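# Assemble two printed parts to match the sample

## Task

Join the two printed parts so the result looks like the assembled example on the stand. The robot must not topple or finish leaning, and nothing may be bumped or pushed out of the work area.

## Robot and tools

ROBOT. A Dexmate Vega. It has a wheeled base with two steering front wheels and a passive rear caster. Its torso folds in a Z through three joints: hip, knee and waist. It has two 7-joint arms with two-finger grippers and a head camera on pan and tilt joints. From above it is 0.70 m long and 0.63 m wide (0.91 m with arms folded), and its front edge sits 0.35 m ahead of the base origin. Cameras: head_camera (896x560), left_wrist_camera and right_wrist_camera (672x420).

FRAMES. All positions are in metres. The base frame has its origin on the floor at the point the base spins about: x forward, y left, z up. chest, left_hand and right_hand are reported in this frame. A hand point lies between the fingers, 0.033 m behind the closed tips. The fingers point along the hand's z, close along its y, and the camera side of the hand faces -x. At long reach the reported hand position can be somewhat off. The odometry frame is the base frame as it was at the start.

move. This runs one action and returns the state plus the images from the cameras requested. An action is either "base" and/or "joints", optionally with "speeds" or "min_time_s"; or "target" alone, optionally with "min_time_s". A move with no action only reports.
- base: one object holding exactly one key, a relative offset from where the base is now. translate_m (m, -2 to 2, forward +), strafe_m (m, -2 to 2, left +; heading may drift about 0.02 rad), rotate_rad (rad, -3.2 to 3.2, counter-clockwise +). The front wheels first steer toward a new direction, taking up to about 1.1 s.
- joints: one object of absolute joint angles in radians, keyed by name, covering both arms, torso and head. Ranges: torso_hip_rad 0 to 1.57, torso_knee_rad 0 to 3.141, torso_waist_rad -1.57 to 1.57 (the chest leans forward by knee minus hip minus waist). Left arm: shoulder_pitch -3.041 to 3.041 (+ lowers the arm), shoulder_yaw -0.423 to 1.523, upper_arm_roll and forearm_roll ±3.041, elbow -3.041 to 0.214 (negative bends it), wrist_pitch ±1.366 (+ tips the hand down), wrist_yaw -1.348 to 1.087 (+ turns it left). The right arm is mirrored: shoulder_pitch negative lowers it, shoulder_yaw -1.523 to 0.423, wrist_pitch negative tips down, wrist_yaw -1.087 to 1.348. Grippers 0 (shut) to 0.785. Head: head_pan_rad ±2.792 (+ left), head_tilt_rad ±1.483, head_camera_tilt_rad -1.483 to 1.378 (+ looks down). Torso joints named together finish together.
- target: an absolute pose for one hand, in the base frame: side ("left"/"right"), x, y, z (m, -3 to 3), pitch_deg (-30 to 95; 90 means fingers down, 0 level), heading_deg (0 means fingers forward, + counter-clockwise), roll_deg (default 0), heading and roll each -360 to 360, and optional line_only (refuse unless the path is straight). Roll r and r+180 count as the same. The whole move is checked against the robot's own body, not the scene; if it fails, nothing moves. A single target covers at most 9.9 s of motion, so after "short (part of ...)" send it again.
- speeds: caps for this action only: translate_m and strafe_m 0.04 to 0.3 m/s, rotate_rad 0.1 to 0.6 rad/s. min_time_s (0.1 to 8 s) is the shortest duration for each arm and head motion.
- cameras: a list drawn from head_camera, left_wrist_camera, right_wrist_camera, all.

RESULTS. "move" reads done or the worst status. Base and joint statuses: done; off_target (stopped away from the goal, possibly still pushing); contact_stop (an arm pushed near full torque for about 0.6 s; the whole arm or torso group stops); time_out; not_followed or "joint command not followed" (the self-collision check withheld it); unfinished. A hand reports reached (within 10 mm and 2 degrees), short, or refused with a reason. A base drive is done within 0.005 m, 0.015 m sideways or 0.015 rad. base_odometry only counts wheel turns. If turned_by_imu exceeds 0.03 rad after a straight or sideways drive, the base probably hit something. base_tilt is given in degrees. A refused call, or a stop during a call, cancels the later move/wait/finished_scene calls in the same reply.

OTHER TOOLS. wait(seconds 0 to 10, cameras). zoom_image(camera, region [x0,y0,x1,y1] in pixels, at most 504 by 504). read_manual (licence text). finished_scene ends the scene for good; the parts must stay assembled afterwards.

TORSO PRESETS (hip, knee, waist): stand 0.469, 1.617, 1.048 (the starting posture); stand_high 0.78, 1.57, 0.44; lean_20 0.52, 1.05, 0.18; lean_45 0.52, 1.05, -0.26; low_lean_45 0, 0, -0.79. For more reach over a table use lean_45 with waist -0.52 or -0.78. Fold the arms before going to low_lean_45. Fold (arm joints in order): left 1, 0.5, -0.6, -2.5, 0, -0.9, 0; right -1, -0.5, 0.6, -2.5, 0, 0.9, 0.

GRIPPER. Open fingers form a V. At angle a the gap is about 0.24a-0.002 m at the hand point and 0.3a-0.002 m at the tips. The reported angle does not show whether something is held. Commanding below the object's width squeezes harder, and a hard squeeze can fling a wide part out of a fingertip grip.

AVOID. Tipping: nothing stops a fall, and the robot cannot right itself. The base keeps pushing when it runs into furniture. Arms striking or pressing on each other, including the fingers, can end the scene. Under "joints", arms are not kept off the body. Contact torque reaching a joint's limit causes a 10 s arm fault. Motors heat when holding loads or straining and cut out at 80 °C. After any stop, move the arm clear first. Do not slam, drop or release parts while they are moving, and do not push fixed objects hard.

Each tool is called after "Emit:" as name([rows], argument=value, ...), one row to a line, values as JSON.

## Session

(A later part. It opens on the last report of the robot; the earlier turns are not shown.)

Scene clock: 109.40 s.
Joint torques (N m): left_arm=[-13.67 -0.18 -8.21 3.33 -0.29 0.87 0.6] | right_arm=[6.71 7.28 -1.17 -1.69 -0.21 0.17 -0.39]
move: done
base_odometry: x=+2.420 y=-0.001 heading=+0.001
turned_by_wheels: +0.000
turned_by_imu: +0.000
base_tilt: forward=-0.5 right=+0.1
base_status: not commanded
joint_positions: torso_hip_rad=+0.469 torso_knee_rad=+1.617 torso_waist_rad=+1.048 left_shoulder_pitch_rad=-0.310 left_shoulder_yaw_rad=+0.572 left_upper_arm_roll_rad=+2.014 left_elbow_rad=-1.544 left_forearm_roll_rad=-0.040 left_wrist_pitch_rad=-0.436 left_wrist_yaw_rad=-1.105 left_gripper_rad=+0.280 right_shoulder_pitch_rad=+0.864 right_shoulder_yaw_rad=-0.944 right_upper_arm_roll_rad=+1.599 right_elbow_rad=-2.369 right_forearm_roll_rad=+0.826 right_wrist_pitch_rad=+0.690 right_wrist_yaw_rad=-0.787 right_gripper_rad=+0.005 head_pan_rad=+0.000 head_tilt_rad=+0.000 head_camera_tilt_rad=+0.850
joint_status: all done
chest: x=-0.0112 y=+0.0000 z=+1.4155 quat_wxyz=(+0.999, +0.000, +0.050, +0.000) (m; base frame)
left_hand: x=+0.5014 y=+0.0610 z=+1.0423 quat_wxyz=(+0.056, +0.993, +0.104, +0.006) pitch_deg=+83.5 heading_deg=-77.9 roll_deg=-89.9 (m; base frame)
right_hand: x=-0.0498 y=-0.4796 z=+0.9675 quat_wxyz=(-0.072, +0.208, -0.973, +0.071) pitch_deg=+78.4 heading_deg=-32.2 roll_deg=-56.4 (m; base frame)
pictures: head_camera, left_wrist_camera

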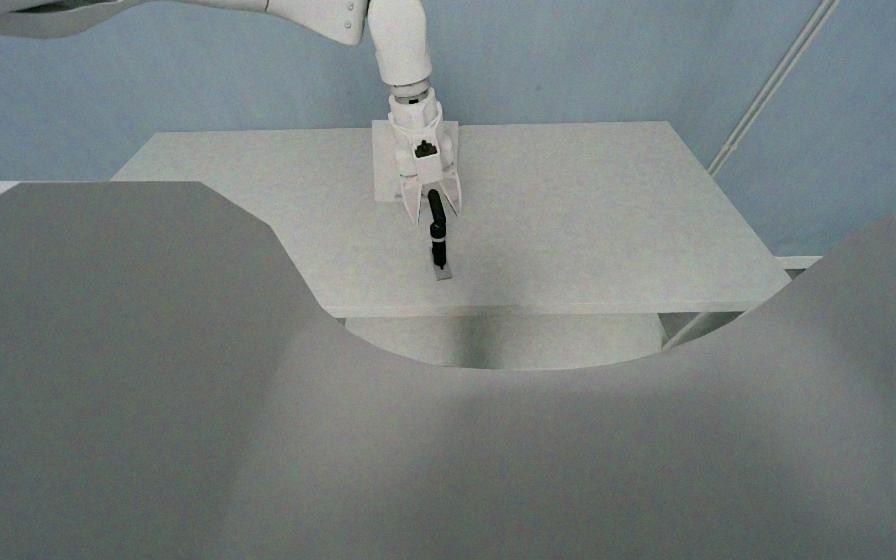

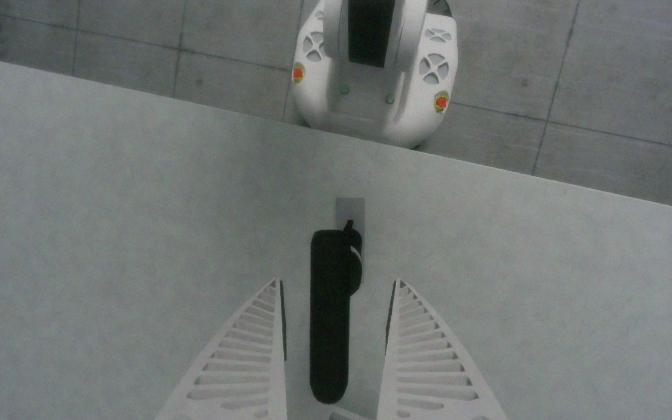

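Emit:
move(target={"side":"left","x":0.5005,"y":0.062,"z":1.14,"pitch_deg":83.5,"heading_deg":-78,"roll_deg":90,"line_only":true}, cameras=["left_wrist_camera","head_camera"])

Emit:
zoom_image(camera="head_camera", region=[390, 160, 490, 290])

Emit:
zoom_image(camera="left_wrist_camera", region=[240, 150, 440, 350])

Emit:
zoom_image(camera="head_camera", region=[370, 110, 470, 290])

Scene clock: 112.30 s.
Joint torques (N m): left_arm=[-27.53 3.54 -11.21 3.65 -1.2 -0.74 -0.11] | right_arm=[7.21 6.22 -2.23 -3.12 0.07 0.3 -0.1]
move: done
base_odometry: x=+2.420 y=-0.001 heading=+0.001
turned_by_wheels: +0.000
turned_by_imu: -0.001
base_tilt: forward=-0.3 right=+0.1
base_status: not commanded
joint_positions: torso_hip_rad=+0.469 torso_knee_rad=+1.617 torso_waist_rad=+1.048 left_shoulder_pitch_rad=-0.448 left_shoulder_yaw_rad=+0.598 left_upper_arm_roll_rad=+1.959 left_elbow_rad=-1.552 left_forearm_roll_rad=-0.202 left_wrist_pitch_rad=-0.481 left_wrist_yaw_rad=-1.262 left_gripper_rad=+0.280 right_shoulder_pitch_rad=+0.864 right_shoulder_yaw_rad=-0.944 right_upper_arm_roll_rad=+1.599 right_elbow_rad=-2.369 right_forearm_roll_rad=+0.826 right_wrist_pitch_rad=+0.690 right_wrist_yaw_rad=-0.787 right_gripper_rad=+0.005 head_pan_rad=+0.000 head_tilt_rad=+0.000 head_camera_tilt_rad=+0.850
joint_status: not commanded
chest: x=-0.0112 y=+0.0000 z=+1.4155 quat_wxyz=(+0.999, +0.000, +0.050, +0.000) (m; base frame)
left_hand: x=+0.5005 y=+0.0620 z=+1.1369 quat_wxyz=(+0.056, +0.993, +0.105, +0.006) pitch_deg=+83.5 heading_deg=-78.3 roll_deg=+89.7 (m; base frame)
left_hand_status: reached (straight line, planned for 0.9 s): 3 mm and 0.0 deg off.
right_hand: x=-0.0498 y=-0.4796 z=+0.9675 quat_wxyz=(-0.072, +0.208, -0.973, +0.071) pitch_deg=+78.4 heading_deg=-32.2 roll_deg=-56.4 (m; base frame)
pictures: head_camera, left_wrist_camera

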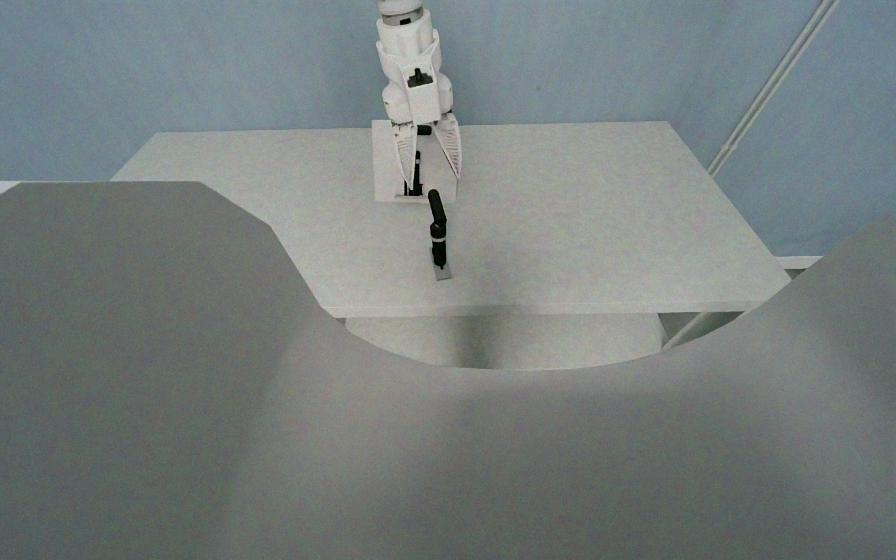

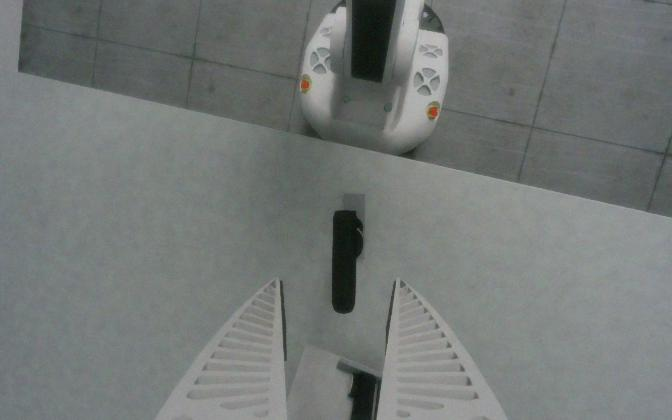

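Scaled by 3.877 from the camera's 896x560 image, which has a finer 960x600 frame.

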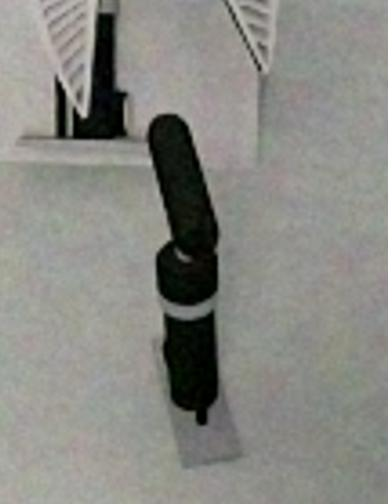

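Scaled by 2.520 from the camera's 672x420 image, which has a finer 960x600 frame.

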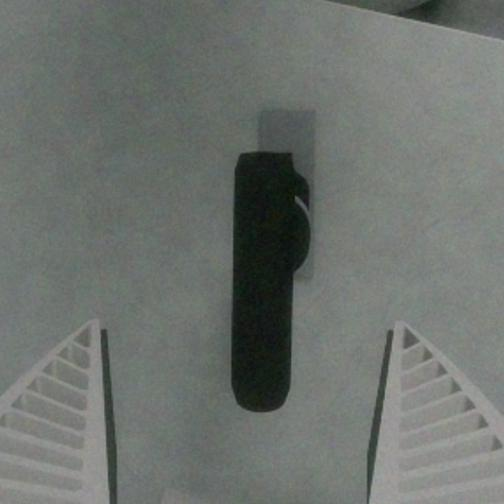

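Scaled by 2.800 from the camera's 896x560 image, which has a finer 960x600 frame.

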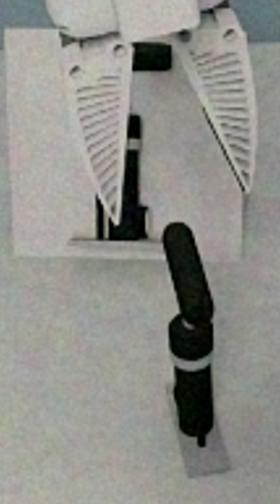

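Emit:
move(joints={"left_gripper_rad":0.02}, cameras=[])

Emit:
move(target={"side":"left","x":0.499,"y":0.053,"z":1.12,"pitch_deg":90,"heading_deg":12,"line_only":true}, cameras=["left_wrist_camera","head_camera"])

Emit:
zoom_image(camera="head_camera", region=[390, 130, 490, 290])

Scene clock: 114.00 s.
Joint torques (N m): left_arm=[-26.33 1.46 -10.3 3.27 -0.69 -0.37 -0.19] | right_arm=[6.78 7.49 -1.76 -1.43 -0.14 0.76 -0.15]
move: done
base_odometry: x=+2.420 y=-0.001 heading=+0.001
turned_by_wheels: +0.000
turned_by_imu: +0.000
base_tilt: forward=-0.3 right=+0.1
base_status: not commanded
joint_positions: torso_hip_rad=+0.469 torso_knee_rad=+1.617 torso_waist_rad=+1.048 left_shoulder_pitch_rad=-0.451 left_shoulder_yaw_rad=+0.599 left_upper_arm_roll_rad=+1.957 left_elbow_rad=-1.552 left_forearm_roll_rad=-0.207 left_wrist_pitch_rad=-0.482 left_wrist_yaw_rad=-1.266 left_gripper_rad=+0.020 right_shoulder_pitch_rad=+0.864 right_shoulder_yaw_rad=-0.944 right_upper_arm_roll_rad=+1.599 right_elbow_rad=-2.369 right_forearm_roll_rad=+0.826 right_wrist_pitch_rad=+0.690 right_wrist_yaw_rad=-0.787 right_gripper_rad=+0.005 head_pan_rad=+0.000 head_tilt_rad=+0.000 head_camera_tilt_rad=+0.850
joint_status: all done
chest: x=-0.0112 y=+0.0000 z=+1.4155 quat_wxyz=(+0.999, +0.000, +0.050, +0.000) (m; base frame)
left_hand: x=+0.5003 y=+0.0621 z=+1.1395 quat_wxyz=(+0.056, +0.993, +0.104, +0.006) pitch_deg=+83.5 heading_deg=-78.2 roll_deg=+89.8 (m; base frame)
right_hand: x=-0.0498 y=-0.4796 z=+0.9675 quat_wxyz=(-0.072, +0.208, -0.973, +0.071) pitch_deg=+78.4 heading_deg=-32.2 roll_deg=-56.4 (m; base frame)
pictures: none
No camera images: "cameras" was empty.

Scene clock: 116.00 s.
Joint torques (N m): left_arm=[-17.28 -1.68 -5.72 4.85 0.01 0.19 -0.23] | right_arm=[7.48 4.91 -2.05 -1.22 0.1 0.07 -0.4]
move: done
base_odometry: x=+2.420 y=-0.001 heading=+0.001
turned_by_wheels: +0.000
turned_by_imu: -0.001
base_tilt: forward=-0.2 right=+0.1
base_status: not commanded
joint_positions: torso_hip_rad=+0.469 torso_knee_rad=+1.617 torso_waist_rad=+1.048 left_shoulder_pitch_rad=-0.425 left_shoulder_yaw_rad=+0.462 left_upper_arm_roll_rad=+1.972 left_elbow_rad=-1.466 left_forearm_roll_rad=-0.221 left_wrist_pitch_rad=-0.440 left_wrist_yaw_rad=-1.335 left_gripper_rad=+0.020 right_shoulder_pitch_rad=+0.864 right_shoulder_yaw_rad=-0.944 right_upper_arm_roll_rad=+1.599 right_elbow_rad=-2.369 right_forearm_roll_rad=+0.826 right_wrist_pitch_rad=+0.690 right_wrist_yaw_rad=-0.787 right_gripper_rad=+0.005 head_pan_rad=+0.000 head_tilt_rad=+0.000 head_camera_tilt_rad=+0.850
joint_status: not commanded
chest: x=-0.0112 y=+0.0000 z=+1.4155 quat_wxyz=(+0.999, +0.000, +0.050, +0.000) (m; base frame)
left_hand: x=+0.4991 y=+0.0533 z=+1.1206 quat_wxyz=(+0.002, +0.995, +0.104, +0.000) pitch_deg=+89.8 heading_deg=+12.0 roll_deg=+0.0 (m; base frame)
left_hand_status: reached (straight line, planned for 0.8 s): 1 mm and 0.2 deg off.
right_hand: x=-0.0498 y=-0.4796 z=+0.9675 quat_wxyz=(-0.072, +0.208, -0.973, +0.071) pitch_deg=+78.4 heading_deg=-32.2 roll_deg=-56.4 (m; base frame)
pictures: head_camera, left_wrist_camera

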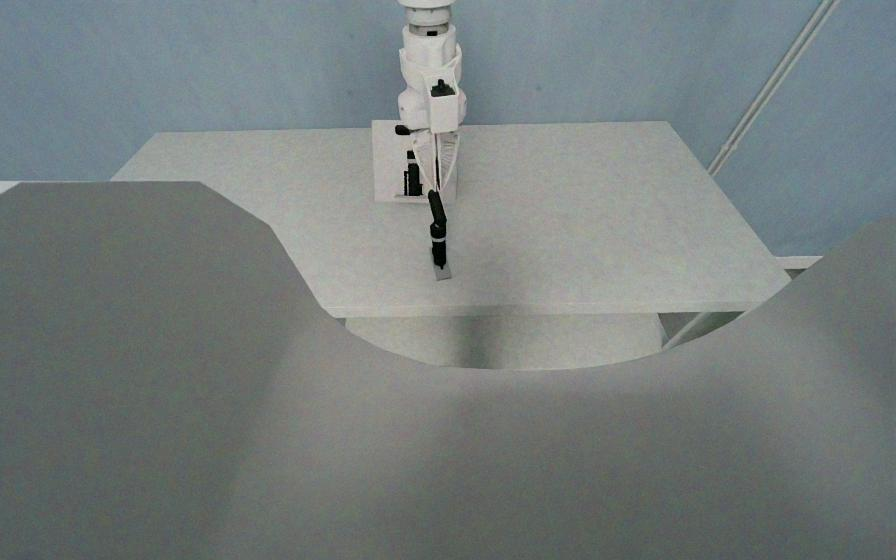

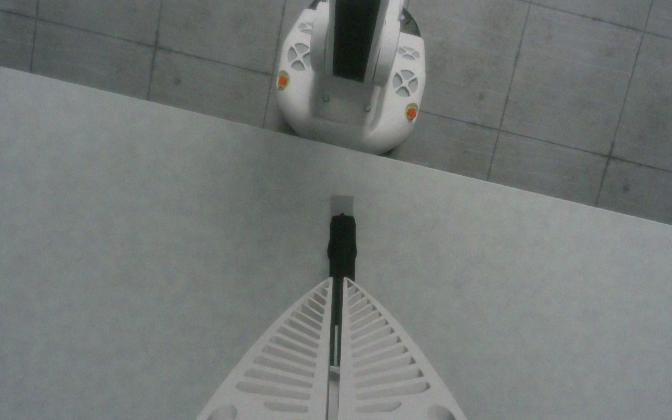

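Scaled by 3.150 from the camera's 896x560 image, which has a finer 960x600 frame.

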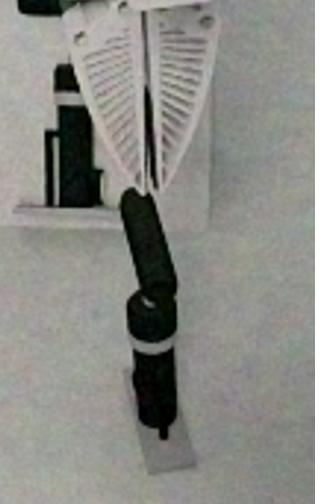

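Emit:
move(target={"side":"left","x":0.499,"y":0.054,"z":1.095,"pitch_deg":90,"heading_deg":12,"line_only":true}, cameras=["head_camera"])

Emit:
zoom_image(camera="head_camera", region=[390, 130, 490, 290])

Emit:
move(target={"side":"left","x":0.499,"y":0.054,"z":1.08,"pitch_deg":90,"heading_deg":12,"line_only":true}, cameras=["head_camera"])

Emit:
zoom_image(camera="head_camera", region=[390, 130, 490, 290])

Scene clock: 117.77 s.
Joint torques (N m): left_arm=[-15.68 -0.62 -7.3 2.5 -0.04 0.08 0.5] | right_arm=[7.53 8.22 -1.22 -1.92 -0.13 0.41 -0.51]
move: done
base_odometry: x=+2.420 y=-0.001 heading=+0.001
turned_by_wheels: +0.000
turned_by_imu: +0.000
base_tilt: forward=-0.2 right=+0.1
base_status: not commanded
joint_positions: torso_hip_rad=+0.469 torso_knee_rad=+1.617 torso_waist_rad=+1.048 left_shoulder_pitch_rad=-0.395 left_shoulder_yaw_rad=+0.456 left_upper_arm_roll_rad=+1.989 left_elbow_rad=-1.468 left_forearm_roll_rad=-0.186 left_wrist_pitch_rad=-0.428 left_wrist_yaw_rad=-1.300 left_gripper_rad=+0.020 right_shoulder_pitch_rad=+0.864 right_shoulder_yaw_rad=-0.944 right_upper_arm_roll_rad=+1.599 right_elbow_rad=-2.369 right_forearm_roll_rad=+0.826 right_wrist_pitch_rad=+0.690 right_wrist_yaw_rad=-0.787 right_gripper_rad=+0.005 head_pan_rad=+0.000 head_tilt_rad=+0.000 head_camera_tilt_rad=+0.850
joint_status: not commanded
chest: x=-0.0112 y=+0.0000 z=+1.4155 quat_wxyz=(+0.999, +0.000, +0.050, +0.000) (m; base frame)
left_hand: x=+0.4991 y=+0.0540 z=+1.0979 quat_wxyz=(+0.000, +0.995, +0.105, +0.000) pitch_deg=+90.0 heading_deg=+12.0 roll_deg=+0.0 (m; base frame)
left_hand_status: reached (straight line, planned for 0.4 s): 3 mm and 0.0 deg off.
right_hand: x=-0.0498 y=-0.4796 z=+0.9675 quat_wxyz=(-0.072, +0.208, -0.973, +0.071) pitch_deg=+78.4 heading_deg=-32.2 roll_deg=-56.4 (m; base frame)
pictures: head_camera

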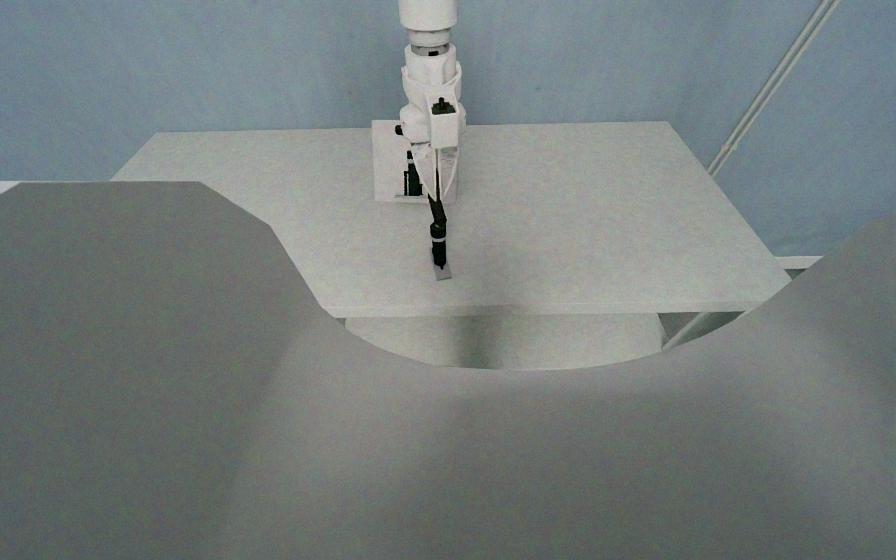

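Scaled by 3.150 from the camera's 896x560 image, which has a finer 960x600 frame.

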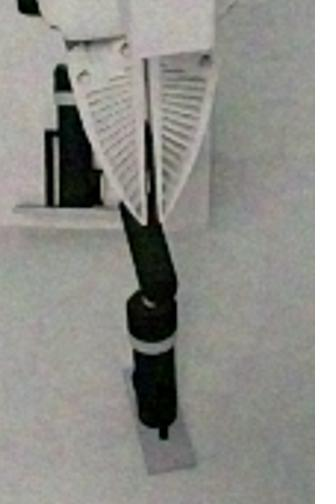

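Scene clock: 118.80 s.
Joint torques (N m): left_arm=[-3.66 -5.24 -0.74 2.84 0.08 1.16 1.19] | right_arm=[6.36 7.83 -0.45 -1.67 -0.33 -0.28 -0.65]
move: done
base_odometry: x=+2.420 y=-0.001 heading=+0.001
turned_by_wheels: +0.000
turned_by_imu: +0.000
base_tilt: forward=-0.3 right=+0.2
base_status: not commanded
joint_positions: torso_hip_rad=+0.469 torso_knee_rad=+1.617 torso_waist_rad=+1.048 left_shoulder_pitch_rad=-0.374 left_shoulder_yaw_rad=+0.453 left_upper_arm_roll_rad=+1.998 left_elbow_rad=-1.468 left_forearm_roll_rad=-0.162 left_wrist_pitch_rad=-0.421 left_wrist_yaw_rad=-1.276 left_gripper_rad=+0.020 right_shoulder_pitch_rad=+0.864 right_shoulder_yaw_rad=-0.944 right_upper_arm_roll_rad=+1.599 right_elbow_rad=-2.369 right_forearm_roll_rad=+0.826 right_wrist_pitch_rad=+0.690 right_wrist_yaw_rad=-0.787 right_gripper_rad=+0.005 head_pan_rad=+0.000 head_tilt_rad=+0.000 head_camera_tilt_rad=+0.850
joint_status: not commanded
chest: x=-0.0113 y=+0.0000 z=+1.4155 quat_wxyz=(+0.999, +0.000, +0.050, +0.000) (m; base frame)
left_hand: x=+0.4992 y=+0.0539 z=+1.0833 quat_wxyz=(+0.000, +0.995, +0.105, +0.000) pitch_deg=+90.0 heading_deg=+12.0 roll_deg=+0.0 (m; base frame)
left_hand_status: reached (straight line, planned for 0.4 s): 3 mm and 0.0 deg off.
right_hand: x=-0.0499 y=-0.4796 z=+0.9675 quat_wxyz=(-0.072, +0.208, -0.973, +0.071) pitch_deg=+78.4 heading_deg=-32.2 roll_deg=-56.4 (m; base frame)
pictures: head_camera

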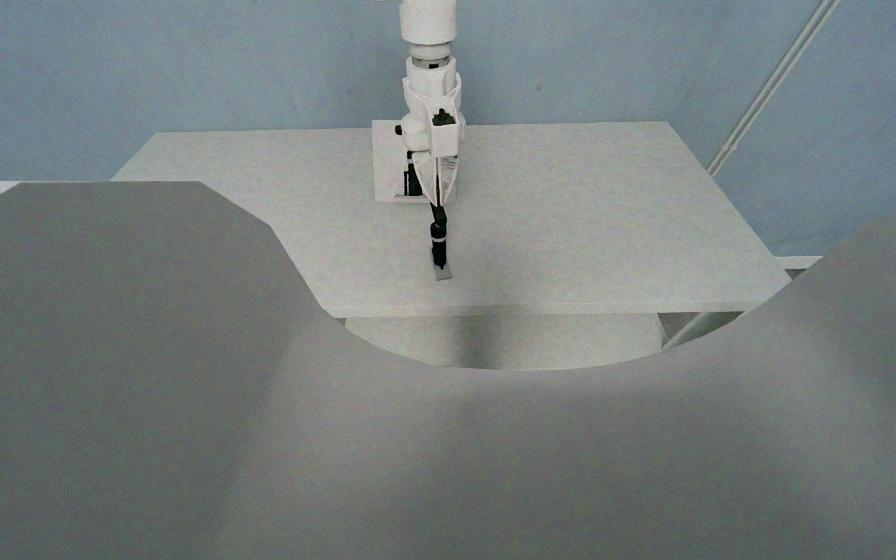

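Scaled by 3.150 from the camera's 896x560 image, which has a finer 960x600 frame.

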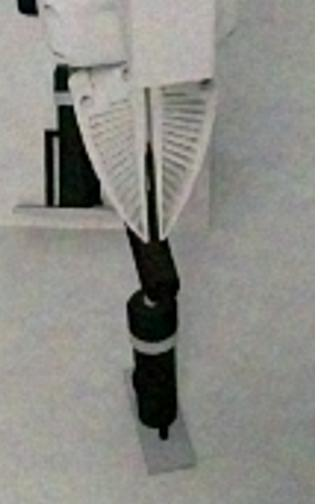

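Emit:
move(joints={"left_gripper_rad":0.25}, cameras=[])

Emit:
move(target={"side":"left","x":0.495,"y":0.056,"z":1.15,"pitch_deg":90,"heading_deg":12,"line_only":true}, cameras=["left_wrist_camera","head_camera"])

Emit:
zoom_image(camera="head_camera", region=[390, 130, 490, 290])

Emit:
zoom_image(camera="left_wrist_camera", region=[240, 150, 440, 350])

Scene clock: 120.07 s.
Joint torques (N m): left_arm=[-3.18 -4.04 -1.68 1.86 -0.23 1.67 2.71] | right_arm=[6.21 4.9 -2.51 -0.87 -0.19 0.35 -0.43]
move: done
base_odometry: x=+2.420 y=-0.001 heading=+0.001
turned_by_wheels: +0.000
turned_by_imu: +0.000
base_tilt: forward=-0.4 right=+0.2
base_status: not commanded
joint_positions: torso_hip_rad=+0.469 torso_knee_rad=+1.617 torso_waist_rad=+1.048 left_shoulder_pitch_rad=-0.371 left_shoulder_yaw_rad=+0.452 left_upper_arm_roll_rad=+2.000 left_elbow_rad=-1.468 left_forearm_roll_rad=-0.158 left_wrist_pitch_rad=-0.420 left_wrist_yaw_rad=-1.272 left_gripper_rad=+0.250 right_shoulder_pitch_rad=+0.864 right_shoulder_yaw_rad=-0.944 right_upper_arm_roll_rad=+1.599 right_elbow_rad=-2.369 right_forearm_roll_rad=+0.826 right_wrist_pitch_rad=+0.690 right_wrist_yaw_rad=-0.787 right_gripper_rad=+0.005 head_pan_rad=+0.000 head_tilt_rad=+0.000 head_camera_tilt_rad=+0.850
joint_status: all done
chest: x=-0.0116 y=+0.0000 z=+1.4155 quat_wxyz=(+0.999, +0.000, +0.050, +0.000) (m; base frame)
left_hand: x=+0.4991 y=+0.0541 z=+1.0810 quat_wxyz=(+0.000, +0.995, +0.105, +0.001) pitch_deg=+89.9 heading_deg=+12.0 roll_deg=+0.0 (m; base frame)
right_hand: x=-0.0500 y=-0.4796 z=+0.9675 quat_wxyz=(-0.073, +0.208, -0.973, +0.071) pitch_deg=+78.4 heading_deg=-32.1 roll_deg=-56.3 (m; base frame)
pictures: none
No camera images: "cameras" was empty.

Scene clock: 122.07 s.
Joint torques (N m): left_arm=[-26 -1.24 -6.78 5.01 -0.67 -0.8 0.06] | right_arm=[7.67 3.58 -0.71 -1.99 0.22 0.86 -0.42]
move: done
base_odometry: x=+2.420 y=-0.001 heading=+0.001
turned_by_wheels: +0.000
turned_by_imu: -0.001
base_tilt: forward=-0.2 right=+0.3
base_status: not commanded
joint_positions: torso_hip_rad=+0.469 torso_knee_rad=+1.617 torso_waist_rad=+1.048 left_shoulder_pitch_rad=-0.504 left_shoulder_yaw_rad=+0.457 left_upper_arm_roll_rad=+2.013 left_elbow_rad=-1.470 left_forearm_roll_rad=-0.292 left_wrist_pitch_rad=-0.459 left_wrist_yaw_rad=-1.346 left_gripper_rad=+0.250 right_shoulder_pitch_rad=+0.864 right_shoulder_yaw_rad=-0.944 right_upper_arm_roll_rad=+1.599 right_elbow_rad=-2.369 right_forearm_roll_rad=+0.826 right_wrist_pitch_rad=+0.690 right_wrist_yaw_rad=-0.787 right_gripper_rad=+0.005 head_pan_rad=+0.000 head_tilt_rad=+0.000 head_camera_tilt_rad=+0.850
joint_status: not commanded
chest: x=-0.0112 y=+0.0000 z=+1.4155 quat_wxyz=(+0.999, +0.000, +0.050, +0.000) (m; base frame)
left_hand: x=+0.4953 y=+0.0559 z=+1.1474 quat_wxyz=(+0.000, +0.995, +0.105, +0.000) pitch_deg=+90.0 heading_deg=+12.0 roll_deg=+0.0 (m; base frame)
left_hand_status: reached (straight line, planned for 0.8 s): 3 mm and 0.0 deg off.
right_hand: x=-0.0499 y=-0.4796 z=+0.9675 quat_wxyz=(-0.072, +0.208, -0.973, +0.071) pitch_deg=+78.4 heading_deg=-32.2 roll_deg=-56.4 (m; base frame)
pictures: head_camera, left_wrist_camera

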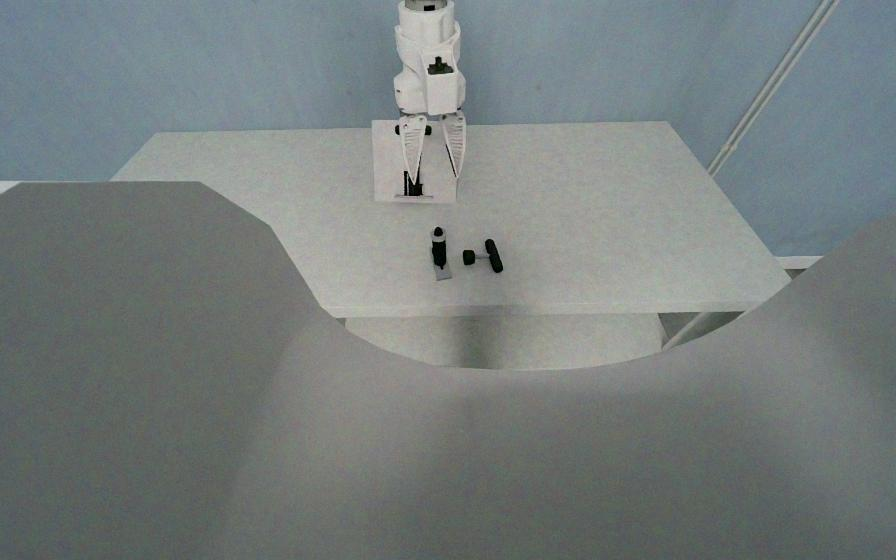

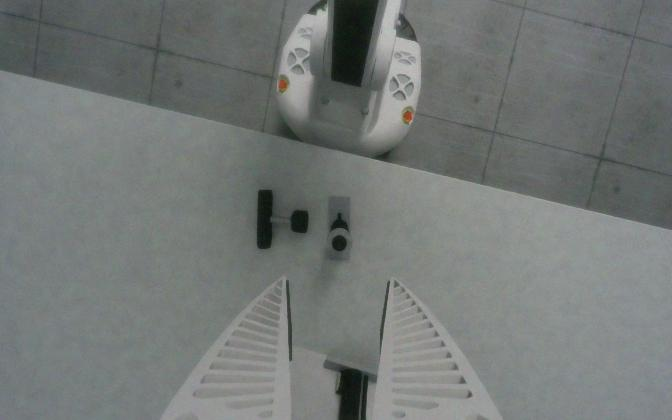

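Scaled by 3.150 from the camera's 896x560 image, which has a finer 960x600 frame.

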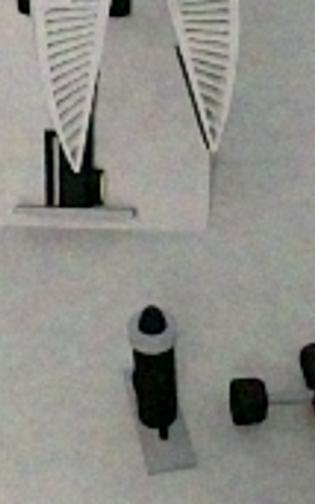

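Scaled by 2.520 from the camera's 672x420 image, which has a finer 960x600 frame.

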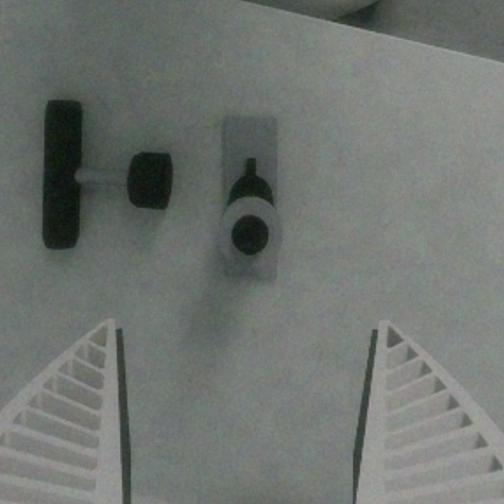

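Emit:
move(target={"side":"left","x":0.48,"y":0.17,"z":1.2,"pitch_deg":30,"heading_deg":-78,"roll_deg":0}, cameras=["head_camera","left_wrist_camera"])

Scene clock: 130.53 s.
Joint torques (N m): left_arm=[-20.14 -0.08 -8.9 0.02 -1.04 -1.21 0.49] | right_arm=[8.3 5.66 -2.23 -1.42 -0.15 -0.09 -0.17]
move: done
base_odometry: x=+2.420 y=-0.001 heading=+0.001
turned_by_wheels: +0.000
turned_by_imu: -0.002
base_tilt: forward=-0.2 right=+0.2
base_status: not commanded
joint_positions: torso_hip_rad=+0.469 torso_knee_rad=+1.617 torso_waist_rad=+1.048 left_shoulder_pitch_rad=-0.469 left_shoulder_yaw_rad=+1.507 left_upper_arm_roll_rad=+2.128 left_elbow_rad=-1.842 left_forearm_roll_rad=-1.092 left_wrist_pitch_rad=+0.089 left_wrist_yaw_rad=-1.012 left_gripper_rad=+0.250 right_shoulder_pitch_rad=+0.864 right_shoulder_yaw_rad=-0.944 right_upper_arm_roll_rad=+1.599 right_elbow_rad=-2.369 right_forearm_roll_rad=+0.826 right_wrist_pitch_rad=+0.690 right_wrist_yaw_rad=-0.787 right_gripper_rad=+0.005 head_pan_rad=+0.000 head_tilt_rad=+0.000 head_camera_tilt_rad=+0.850
joint_status: not commanded
chest: x=-0.0112 y=+0.0000 z=+1.4155 quat_wxyz=(+0.999, +0.000, +0.050, +0.000) (m; base frame)
left_hand: x=+0.4800 y=+0.1696 z=+1.1995 quat_wxyz=(+0.387, +0.548, +0.672, -0.314) pitch_deg=+30.2 heading_deg=-78.2 roll_deg=+0.2 back=up (m; base frame)
left_hand_status: reached (straight line, planned for 3.6 s): 1 mm and 0.4 deg off.
right_hand: x=-0.0498 y=-0.4796 z=+0.9675 quat_wxyz=(-0.072, +0.208, -0.973, +0.071) pitch_deg=+78.4 heading_deg=-32.2 roll_deg=-56.4 (m; base frame)
pictures: head_camera, left_wrist_camera

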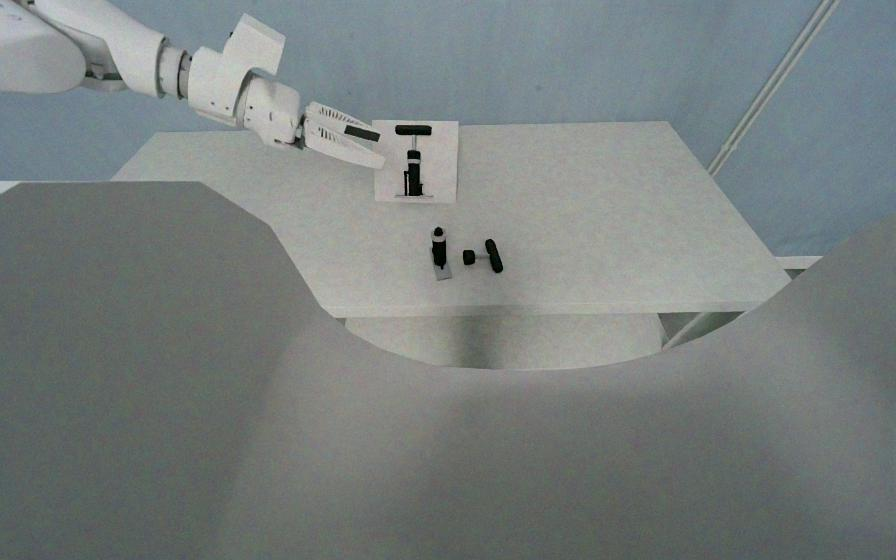

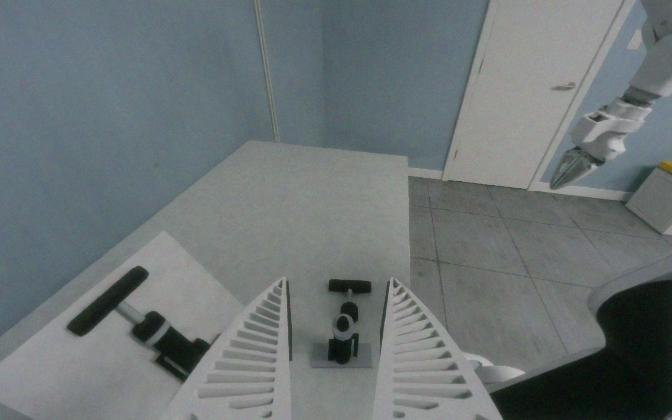

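Emit:
move(target={"side":"left","x":0.506,"y":-0.018,"z":1.06,"pitch_deg":88,"heading_deg":-79,"roll_deg":0,"line_only":true}, cameras=["head_camera","left_wrist_camera"])

Emit:
zoom_image(camera="left_wrist_camera", region=[200, 120, 500, 400])

Scene clock: 138.43 s.
Joint torques (N m): left_arm=[-13.91 -0.49 -4.61 5.21 0.77 -0.21 0.06] | right_arm=[8.09 6.56 -1.88 -2.59 -0.1 0.83 -0.22]
move: done
base_odometry: x=+2.420 y=-0.001 heading=+0.001
turned_by_wheels: +0.000
turned_by_imu: -0.002
base_tilt: forward=-0.4 right=+0.2
base_status: not commanded
joint_positions: torso_hip_rad=+0.469 torso_knee_rad=+1.617 torso_waist_rad=+1.048 left_shoulder_pitch_rad=-0.418 left_shoulder_yaw_rad=+0.078 left_upper_arm_roll_rad=+2.048 left_elbow_rad=-1.286 left_forearm_roll_rad=-1.258 left_wrist_pitch_rad=+1.097 left_wrist_yaw_rad=-0.720 left_gripper_rad=+0.250 right_shoulder_pitch_rad=+0.864 right_shoulder_yaw_rad=-0.944 right_upper_arm_roll_rad=+1.599 right_elbow_rad=-2.369 right_forearm_roll_rad=+0.826 right_wrist_pitch_rad=+0.690 right_wrist_yaw_rad=-0.787 right_gripper_rad=+0.005 head_pan_rad=+0.000 head_tilt_rad=+0.000 head_camera_tilt_rad=+0.850
joint_status: not commanded
chest: x=-0.0112 y=+0.0000 z=+1.4155 quat_wxyz=(+0.999, +0.000, +0.050, +0.000) (m; base frame)
left_hand: x=+0.5061 y=-0.0174 z=+1.0603 quat_wxyz=(+0.014, +0.636, +0.771, -0.012) pitch_deg=+87.9 heading_deg=-79.0 roll_deg=+0.0 (m; base frame)
left_hand_status: reached (straight line, planned for 5.2 s): 1 mm and 0.1 deg off.
right_hand: x=-0.0498 y=-0.4796 z=+0.9675 quat_wxyz=(-0.072, +0.208, -0.973, +0.071) pitch_deg=+78.4 heading_deg=-32.2 roll_deg=-56.4 (m; base frame)
pictures: head_camera, left_wrist_camera

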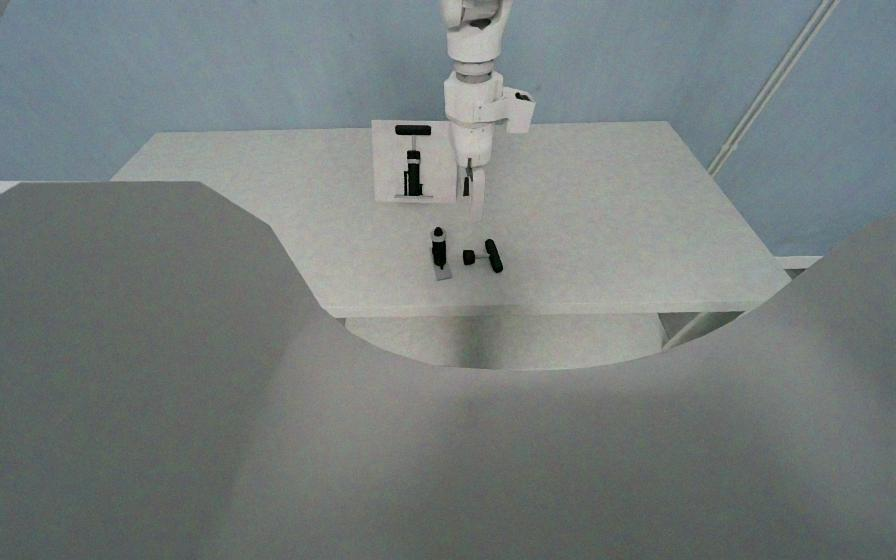

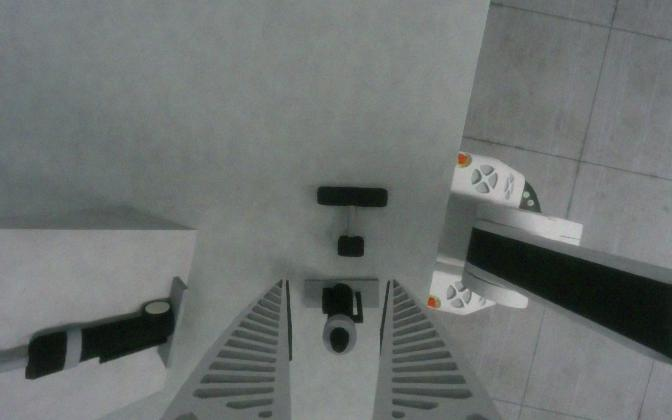

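Scaled by 1.680 from the camera's 672x420 image, which has a finer 960x600 frame.

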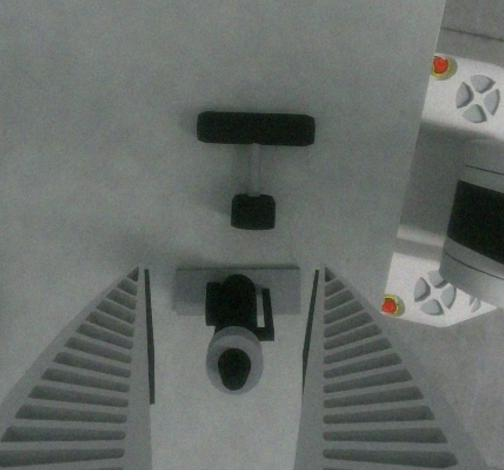

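Emit:
move(target={"side":"left","x":0.490,"y":-0.021,"z":0.985,"pitch_deg":89,"heading_deg":-79,"roll_deg":0,"line_only":true}, cameras=["head_camera","left_wrist_camera"])

Emit:
zoom_image(camera="left_wrist_camera", region=[200, 120, 500, 400])

Emit:
zoom_image(camera="head_camera", region=[400, 170, 540, 300])

Scene clock: 142.67 s.
Joint torques (N m): left_arm=[-13.89 -2.01 -8.53 2.91 0.41 0.22 0.54] | right_arm=[7.7 5.85 -2.06 -2.41 0.32 0.73 -0.68]
move: done
base_odometry: x=+2.420 y=-0.001 heading=+0.001
turned_by_wheels: +0.000
turned_by_imu: -0.001
base_tilt: forward=-0.3 right=+0.4
base_status: not commanded
joint_positions: torso_hip_rad=+0.469 torso_knee_rad=+1.617 torso_waist_rad=+1.048 left_shoulder_pitch_rad=-0.275 left_shoulder_yaw_rad=+0.054 left_upper_arm_roll_rad=+2.047 left_elbow_rad=-1.271 left_forearm_roll_rad=-1.283 left_wrist_pitch_rad=+1.094 left_wrist_yaw_rad=-0.564 left_gripper_rad=+0.250 right_shoulder_pitch_rad=+0.864 right_shoulder_yaw_rad=-0.944 right_upper_arm_roll_rad=+1.599 right_elbow_rad=-2.369 right_forearm_roll_rad=+0.826 right_wrist_pitch_rad=+0.690 right_wrist_yaw_rad=-0.787 right_gripper_rad=+0.005 head_pan_rad=+0.000 head_tilt_rad=+0.000 head_camera_tilt_rad=+0.850
joint_status: not commanded
chest: x=-0.0112 y=+0.0000 z=+1.4155 quat_wxyz=(+0.999, +0.000, +0.050, +0.000) (m; base frame)
left_hand: x=+0.4906 y=-0.0207 z=+0.9871 quat_wxyz=(+0.007, +0.636, +0.772, -0.006) pitch_deg=+89.0 heading_deg=-79.0 roll_deg=+0.0 (m; base frame)
left_hand_status: reached (straight line, planned for 0.8 s): 2 mm and 0.0 deg off.
right_hand: x=-0.0498 y=-0.4796 z=+0.9675 quat_wxyz=(-0.072, +0.208, -0.973, +0.071) pitch_deg=+78.4 heading_deg=-32.2 roll_deg=-56.4 (m; base frame)
pictures: head_camera, left_wrist_camera

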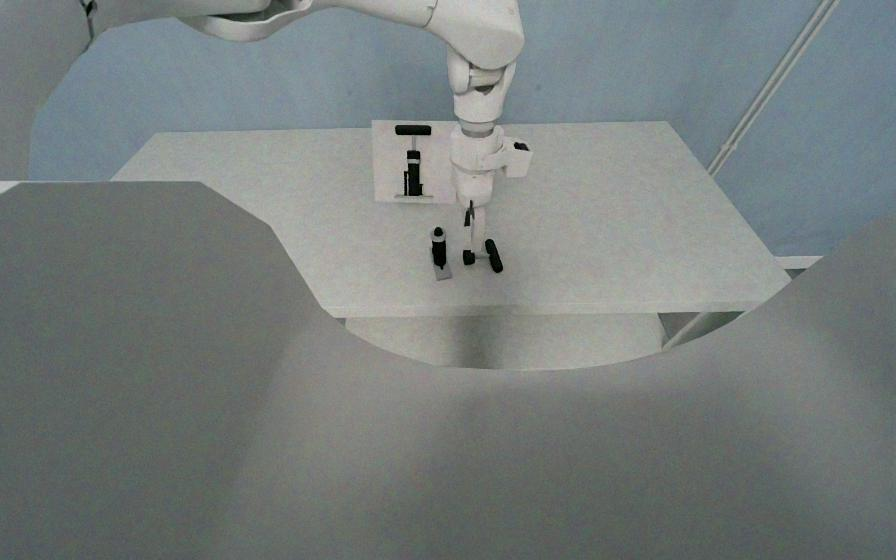

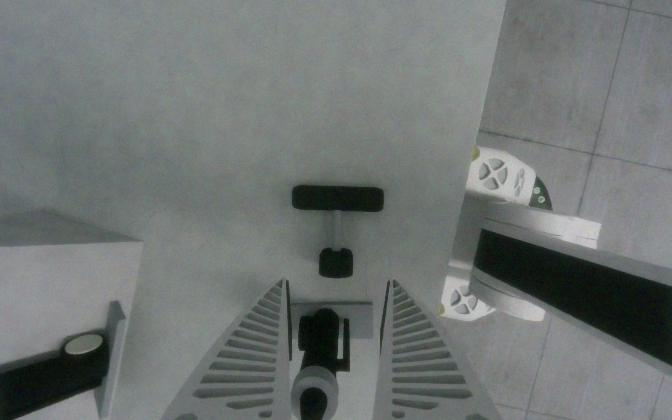

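Scaled by 1.680 from the camera's 672x420 image, which has a finer 960x600 frame.

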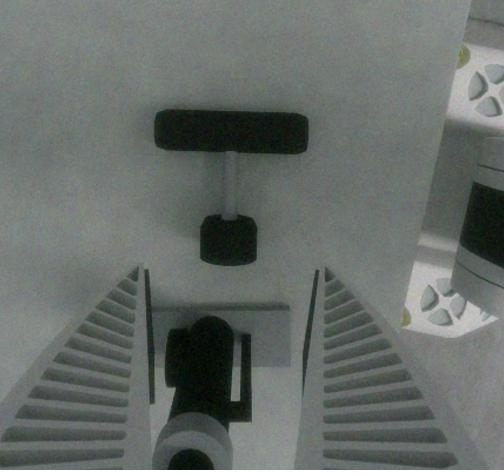

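Scaled by 3.600 from the camera's 896x560 image, which has a finer 960x600 frame.

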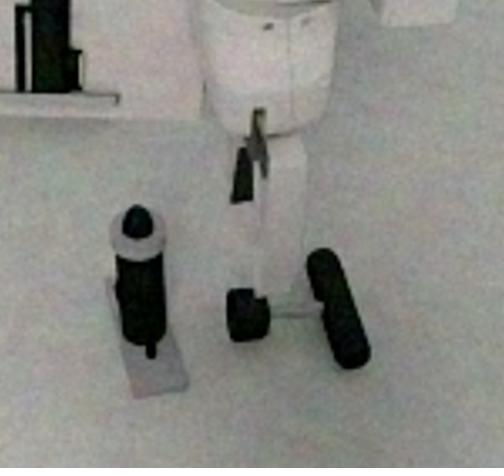

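Emit:
move(target={"side":"left","x":0.4905,"y":-0.0185,"z":0.922,"pitch_deg":90,"heading_deg":-79,"roll_deg":0,"line_only":true}, cameras=["head_camera","left_wrist_camera"])

Emit:
zoom_image(camera="left_wrist_camera", region=[200, 120, 500, 400])

Emit:
zoom_image(camera="head_camera", region=[400, 170, 540, 300])

Scene clock: 145.30 s.
Joint torques (N m): left_arm=[-15.96 -1.5 -5.69 4.02 0.55 -0.25 0.51] | right_arm=[8.06 6.66 -1.68 -2.32 0.07 -0.26 -0.36]
move: done
base_odometry: x=+2.420 y=-0.001 heading=+0.001
turned_by_wheels: +0.000
turned_by_imu: -0.001
base_tilt: forward=-0.4 right=+0.4
base_status: not commanded
joint_positions: torso_hip_rad=+0.469 torso_knee_rad=+1.617 torso_waist_rad=+1.048 left_shoulder_pitch_rad=-0.149 left_shoulder_yaw_rad=-0.007 left_upper_arm_roll_rad=+2.093 left_elbow_rad=-1.151 left_forearm_roll_rad=-1.235 left_wrist_pitch_rad=+1.036 left_wrist_yaw_rad=-0.546 left_gripper_rad=+0.250 right_shoulder_pitch_rad=+0.864 right_shoulder_yaw_rad=-0.944 right_upper_arm_roll_rad=+1.599 right_elbow_rad=-2.369 right_forearm_roll_rad=+0.826 right_wrist_pitch_rad=+0.690 right_wrist_yaw_rad=-0.787 right_gripper_rad=+0.005 head_pan_rad=+0.000 head_tilt_rad=+0.000 head_camera_tilt_rad=+0.850
joint_status: not commanded
chest: x=-0.0112 y=+0.0000 z=+1.4155 quat_wxyz=(+0.999, +0.000, +0.050, +0.000) (m; base frame)
left_hand: x=+0.4906 y=-0.0186 z=+0.9243 quat_wxyz=(+0.000, +0.636, +0.772, +0.000) pitch_deg=+90.0 heading_deg=-79.0 roll_deg=+0.0 (m; base frame)
left_hand_status: reached (straight line, planned for 0.8 s): 2 mm and 0.0 deg off.
right_hand: x=-0.0498 y=-0.4796 z=+0.9675 quat_wxyz=(-0.072, +0.208, -0.973, +0.071) pitch_deg=+78.4 heading_deg=-32.2 roll_deg=-56.4 (m; base frame)
pictures: head_camera, left_wrist_camera

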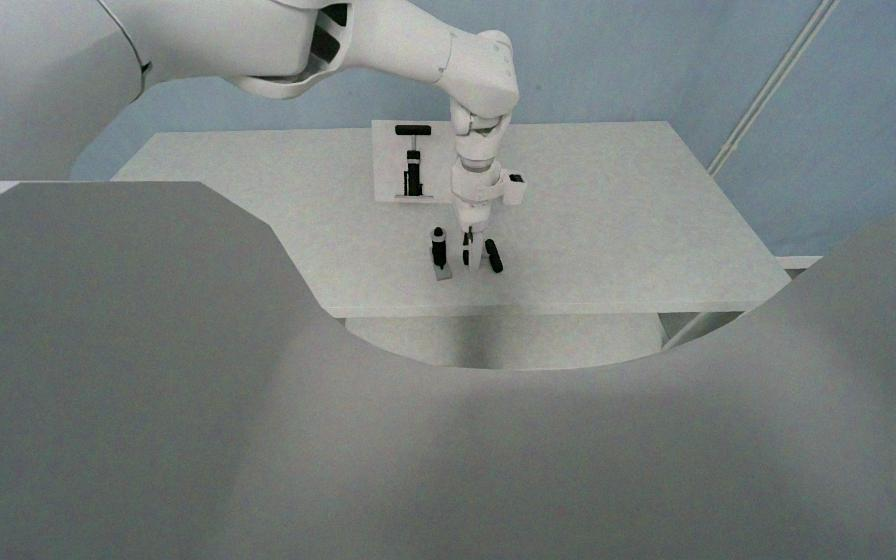

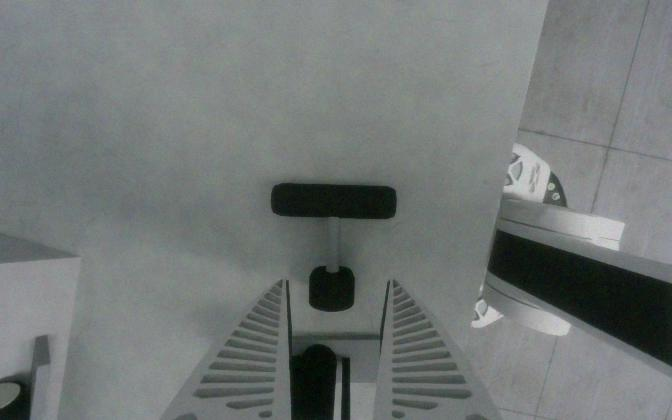

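Scaled by 1.680 from the camera's 672x420 image, which has a finer 960x600 frame.

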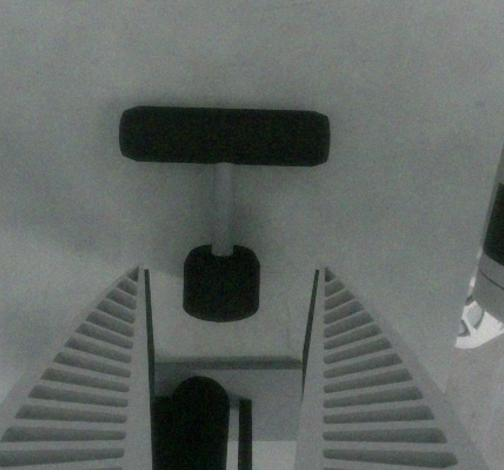

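Scaled by 3.600 from the camera's 896x560 image, which has a finer 960x600 frame.

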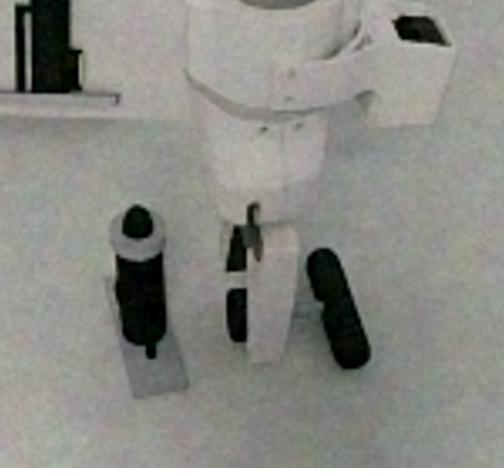

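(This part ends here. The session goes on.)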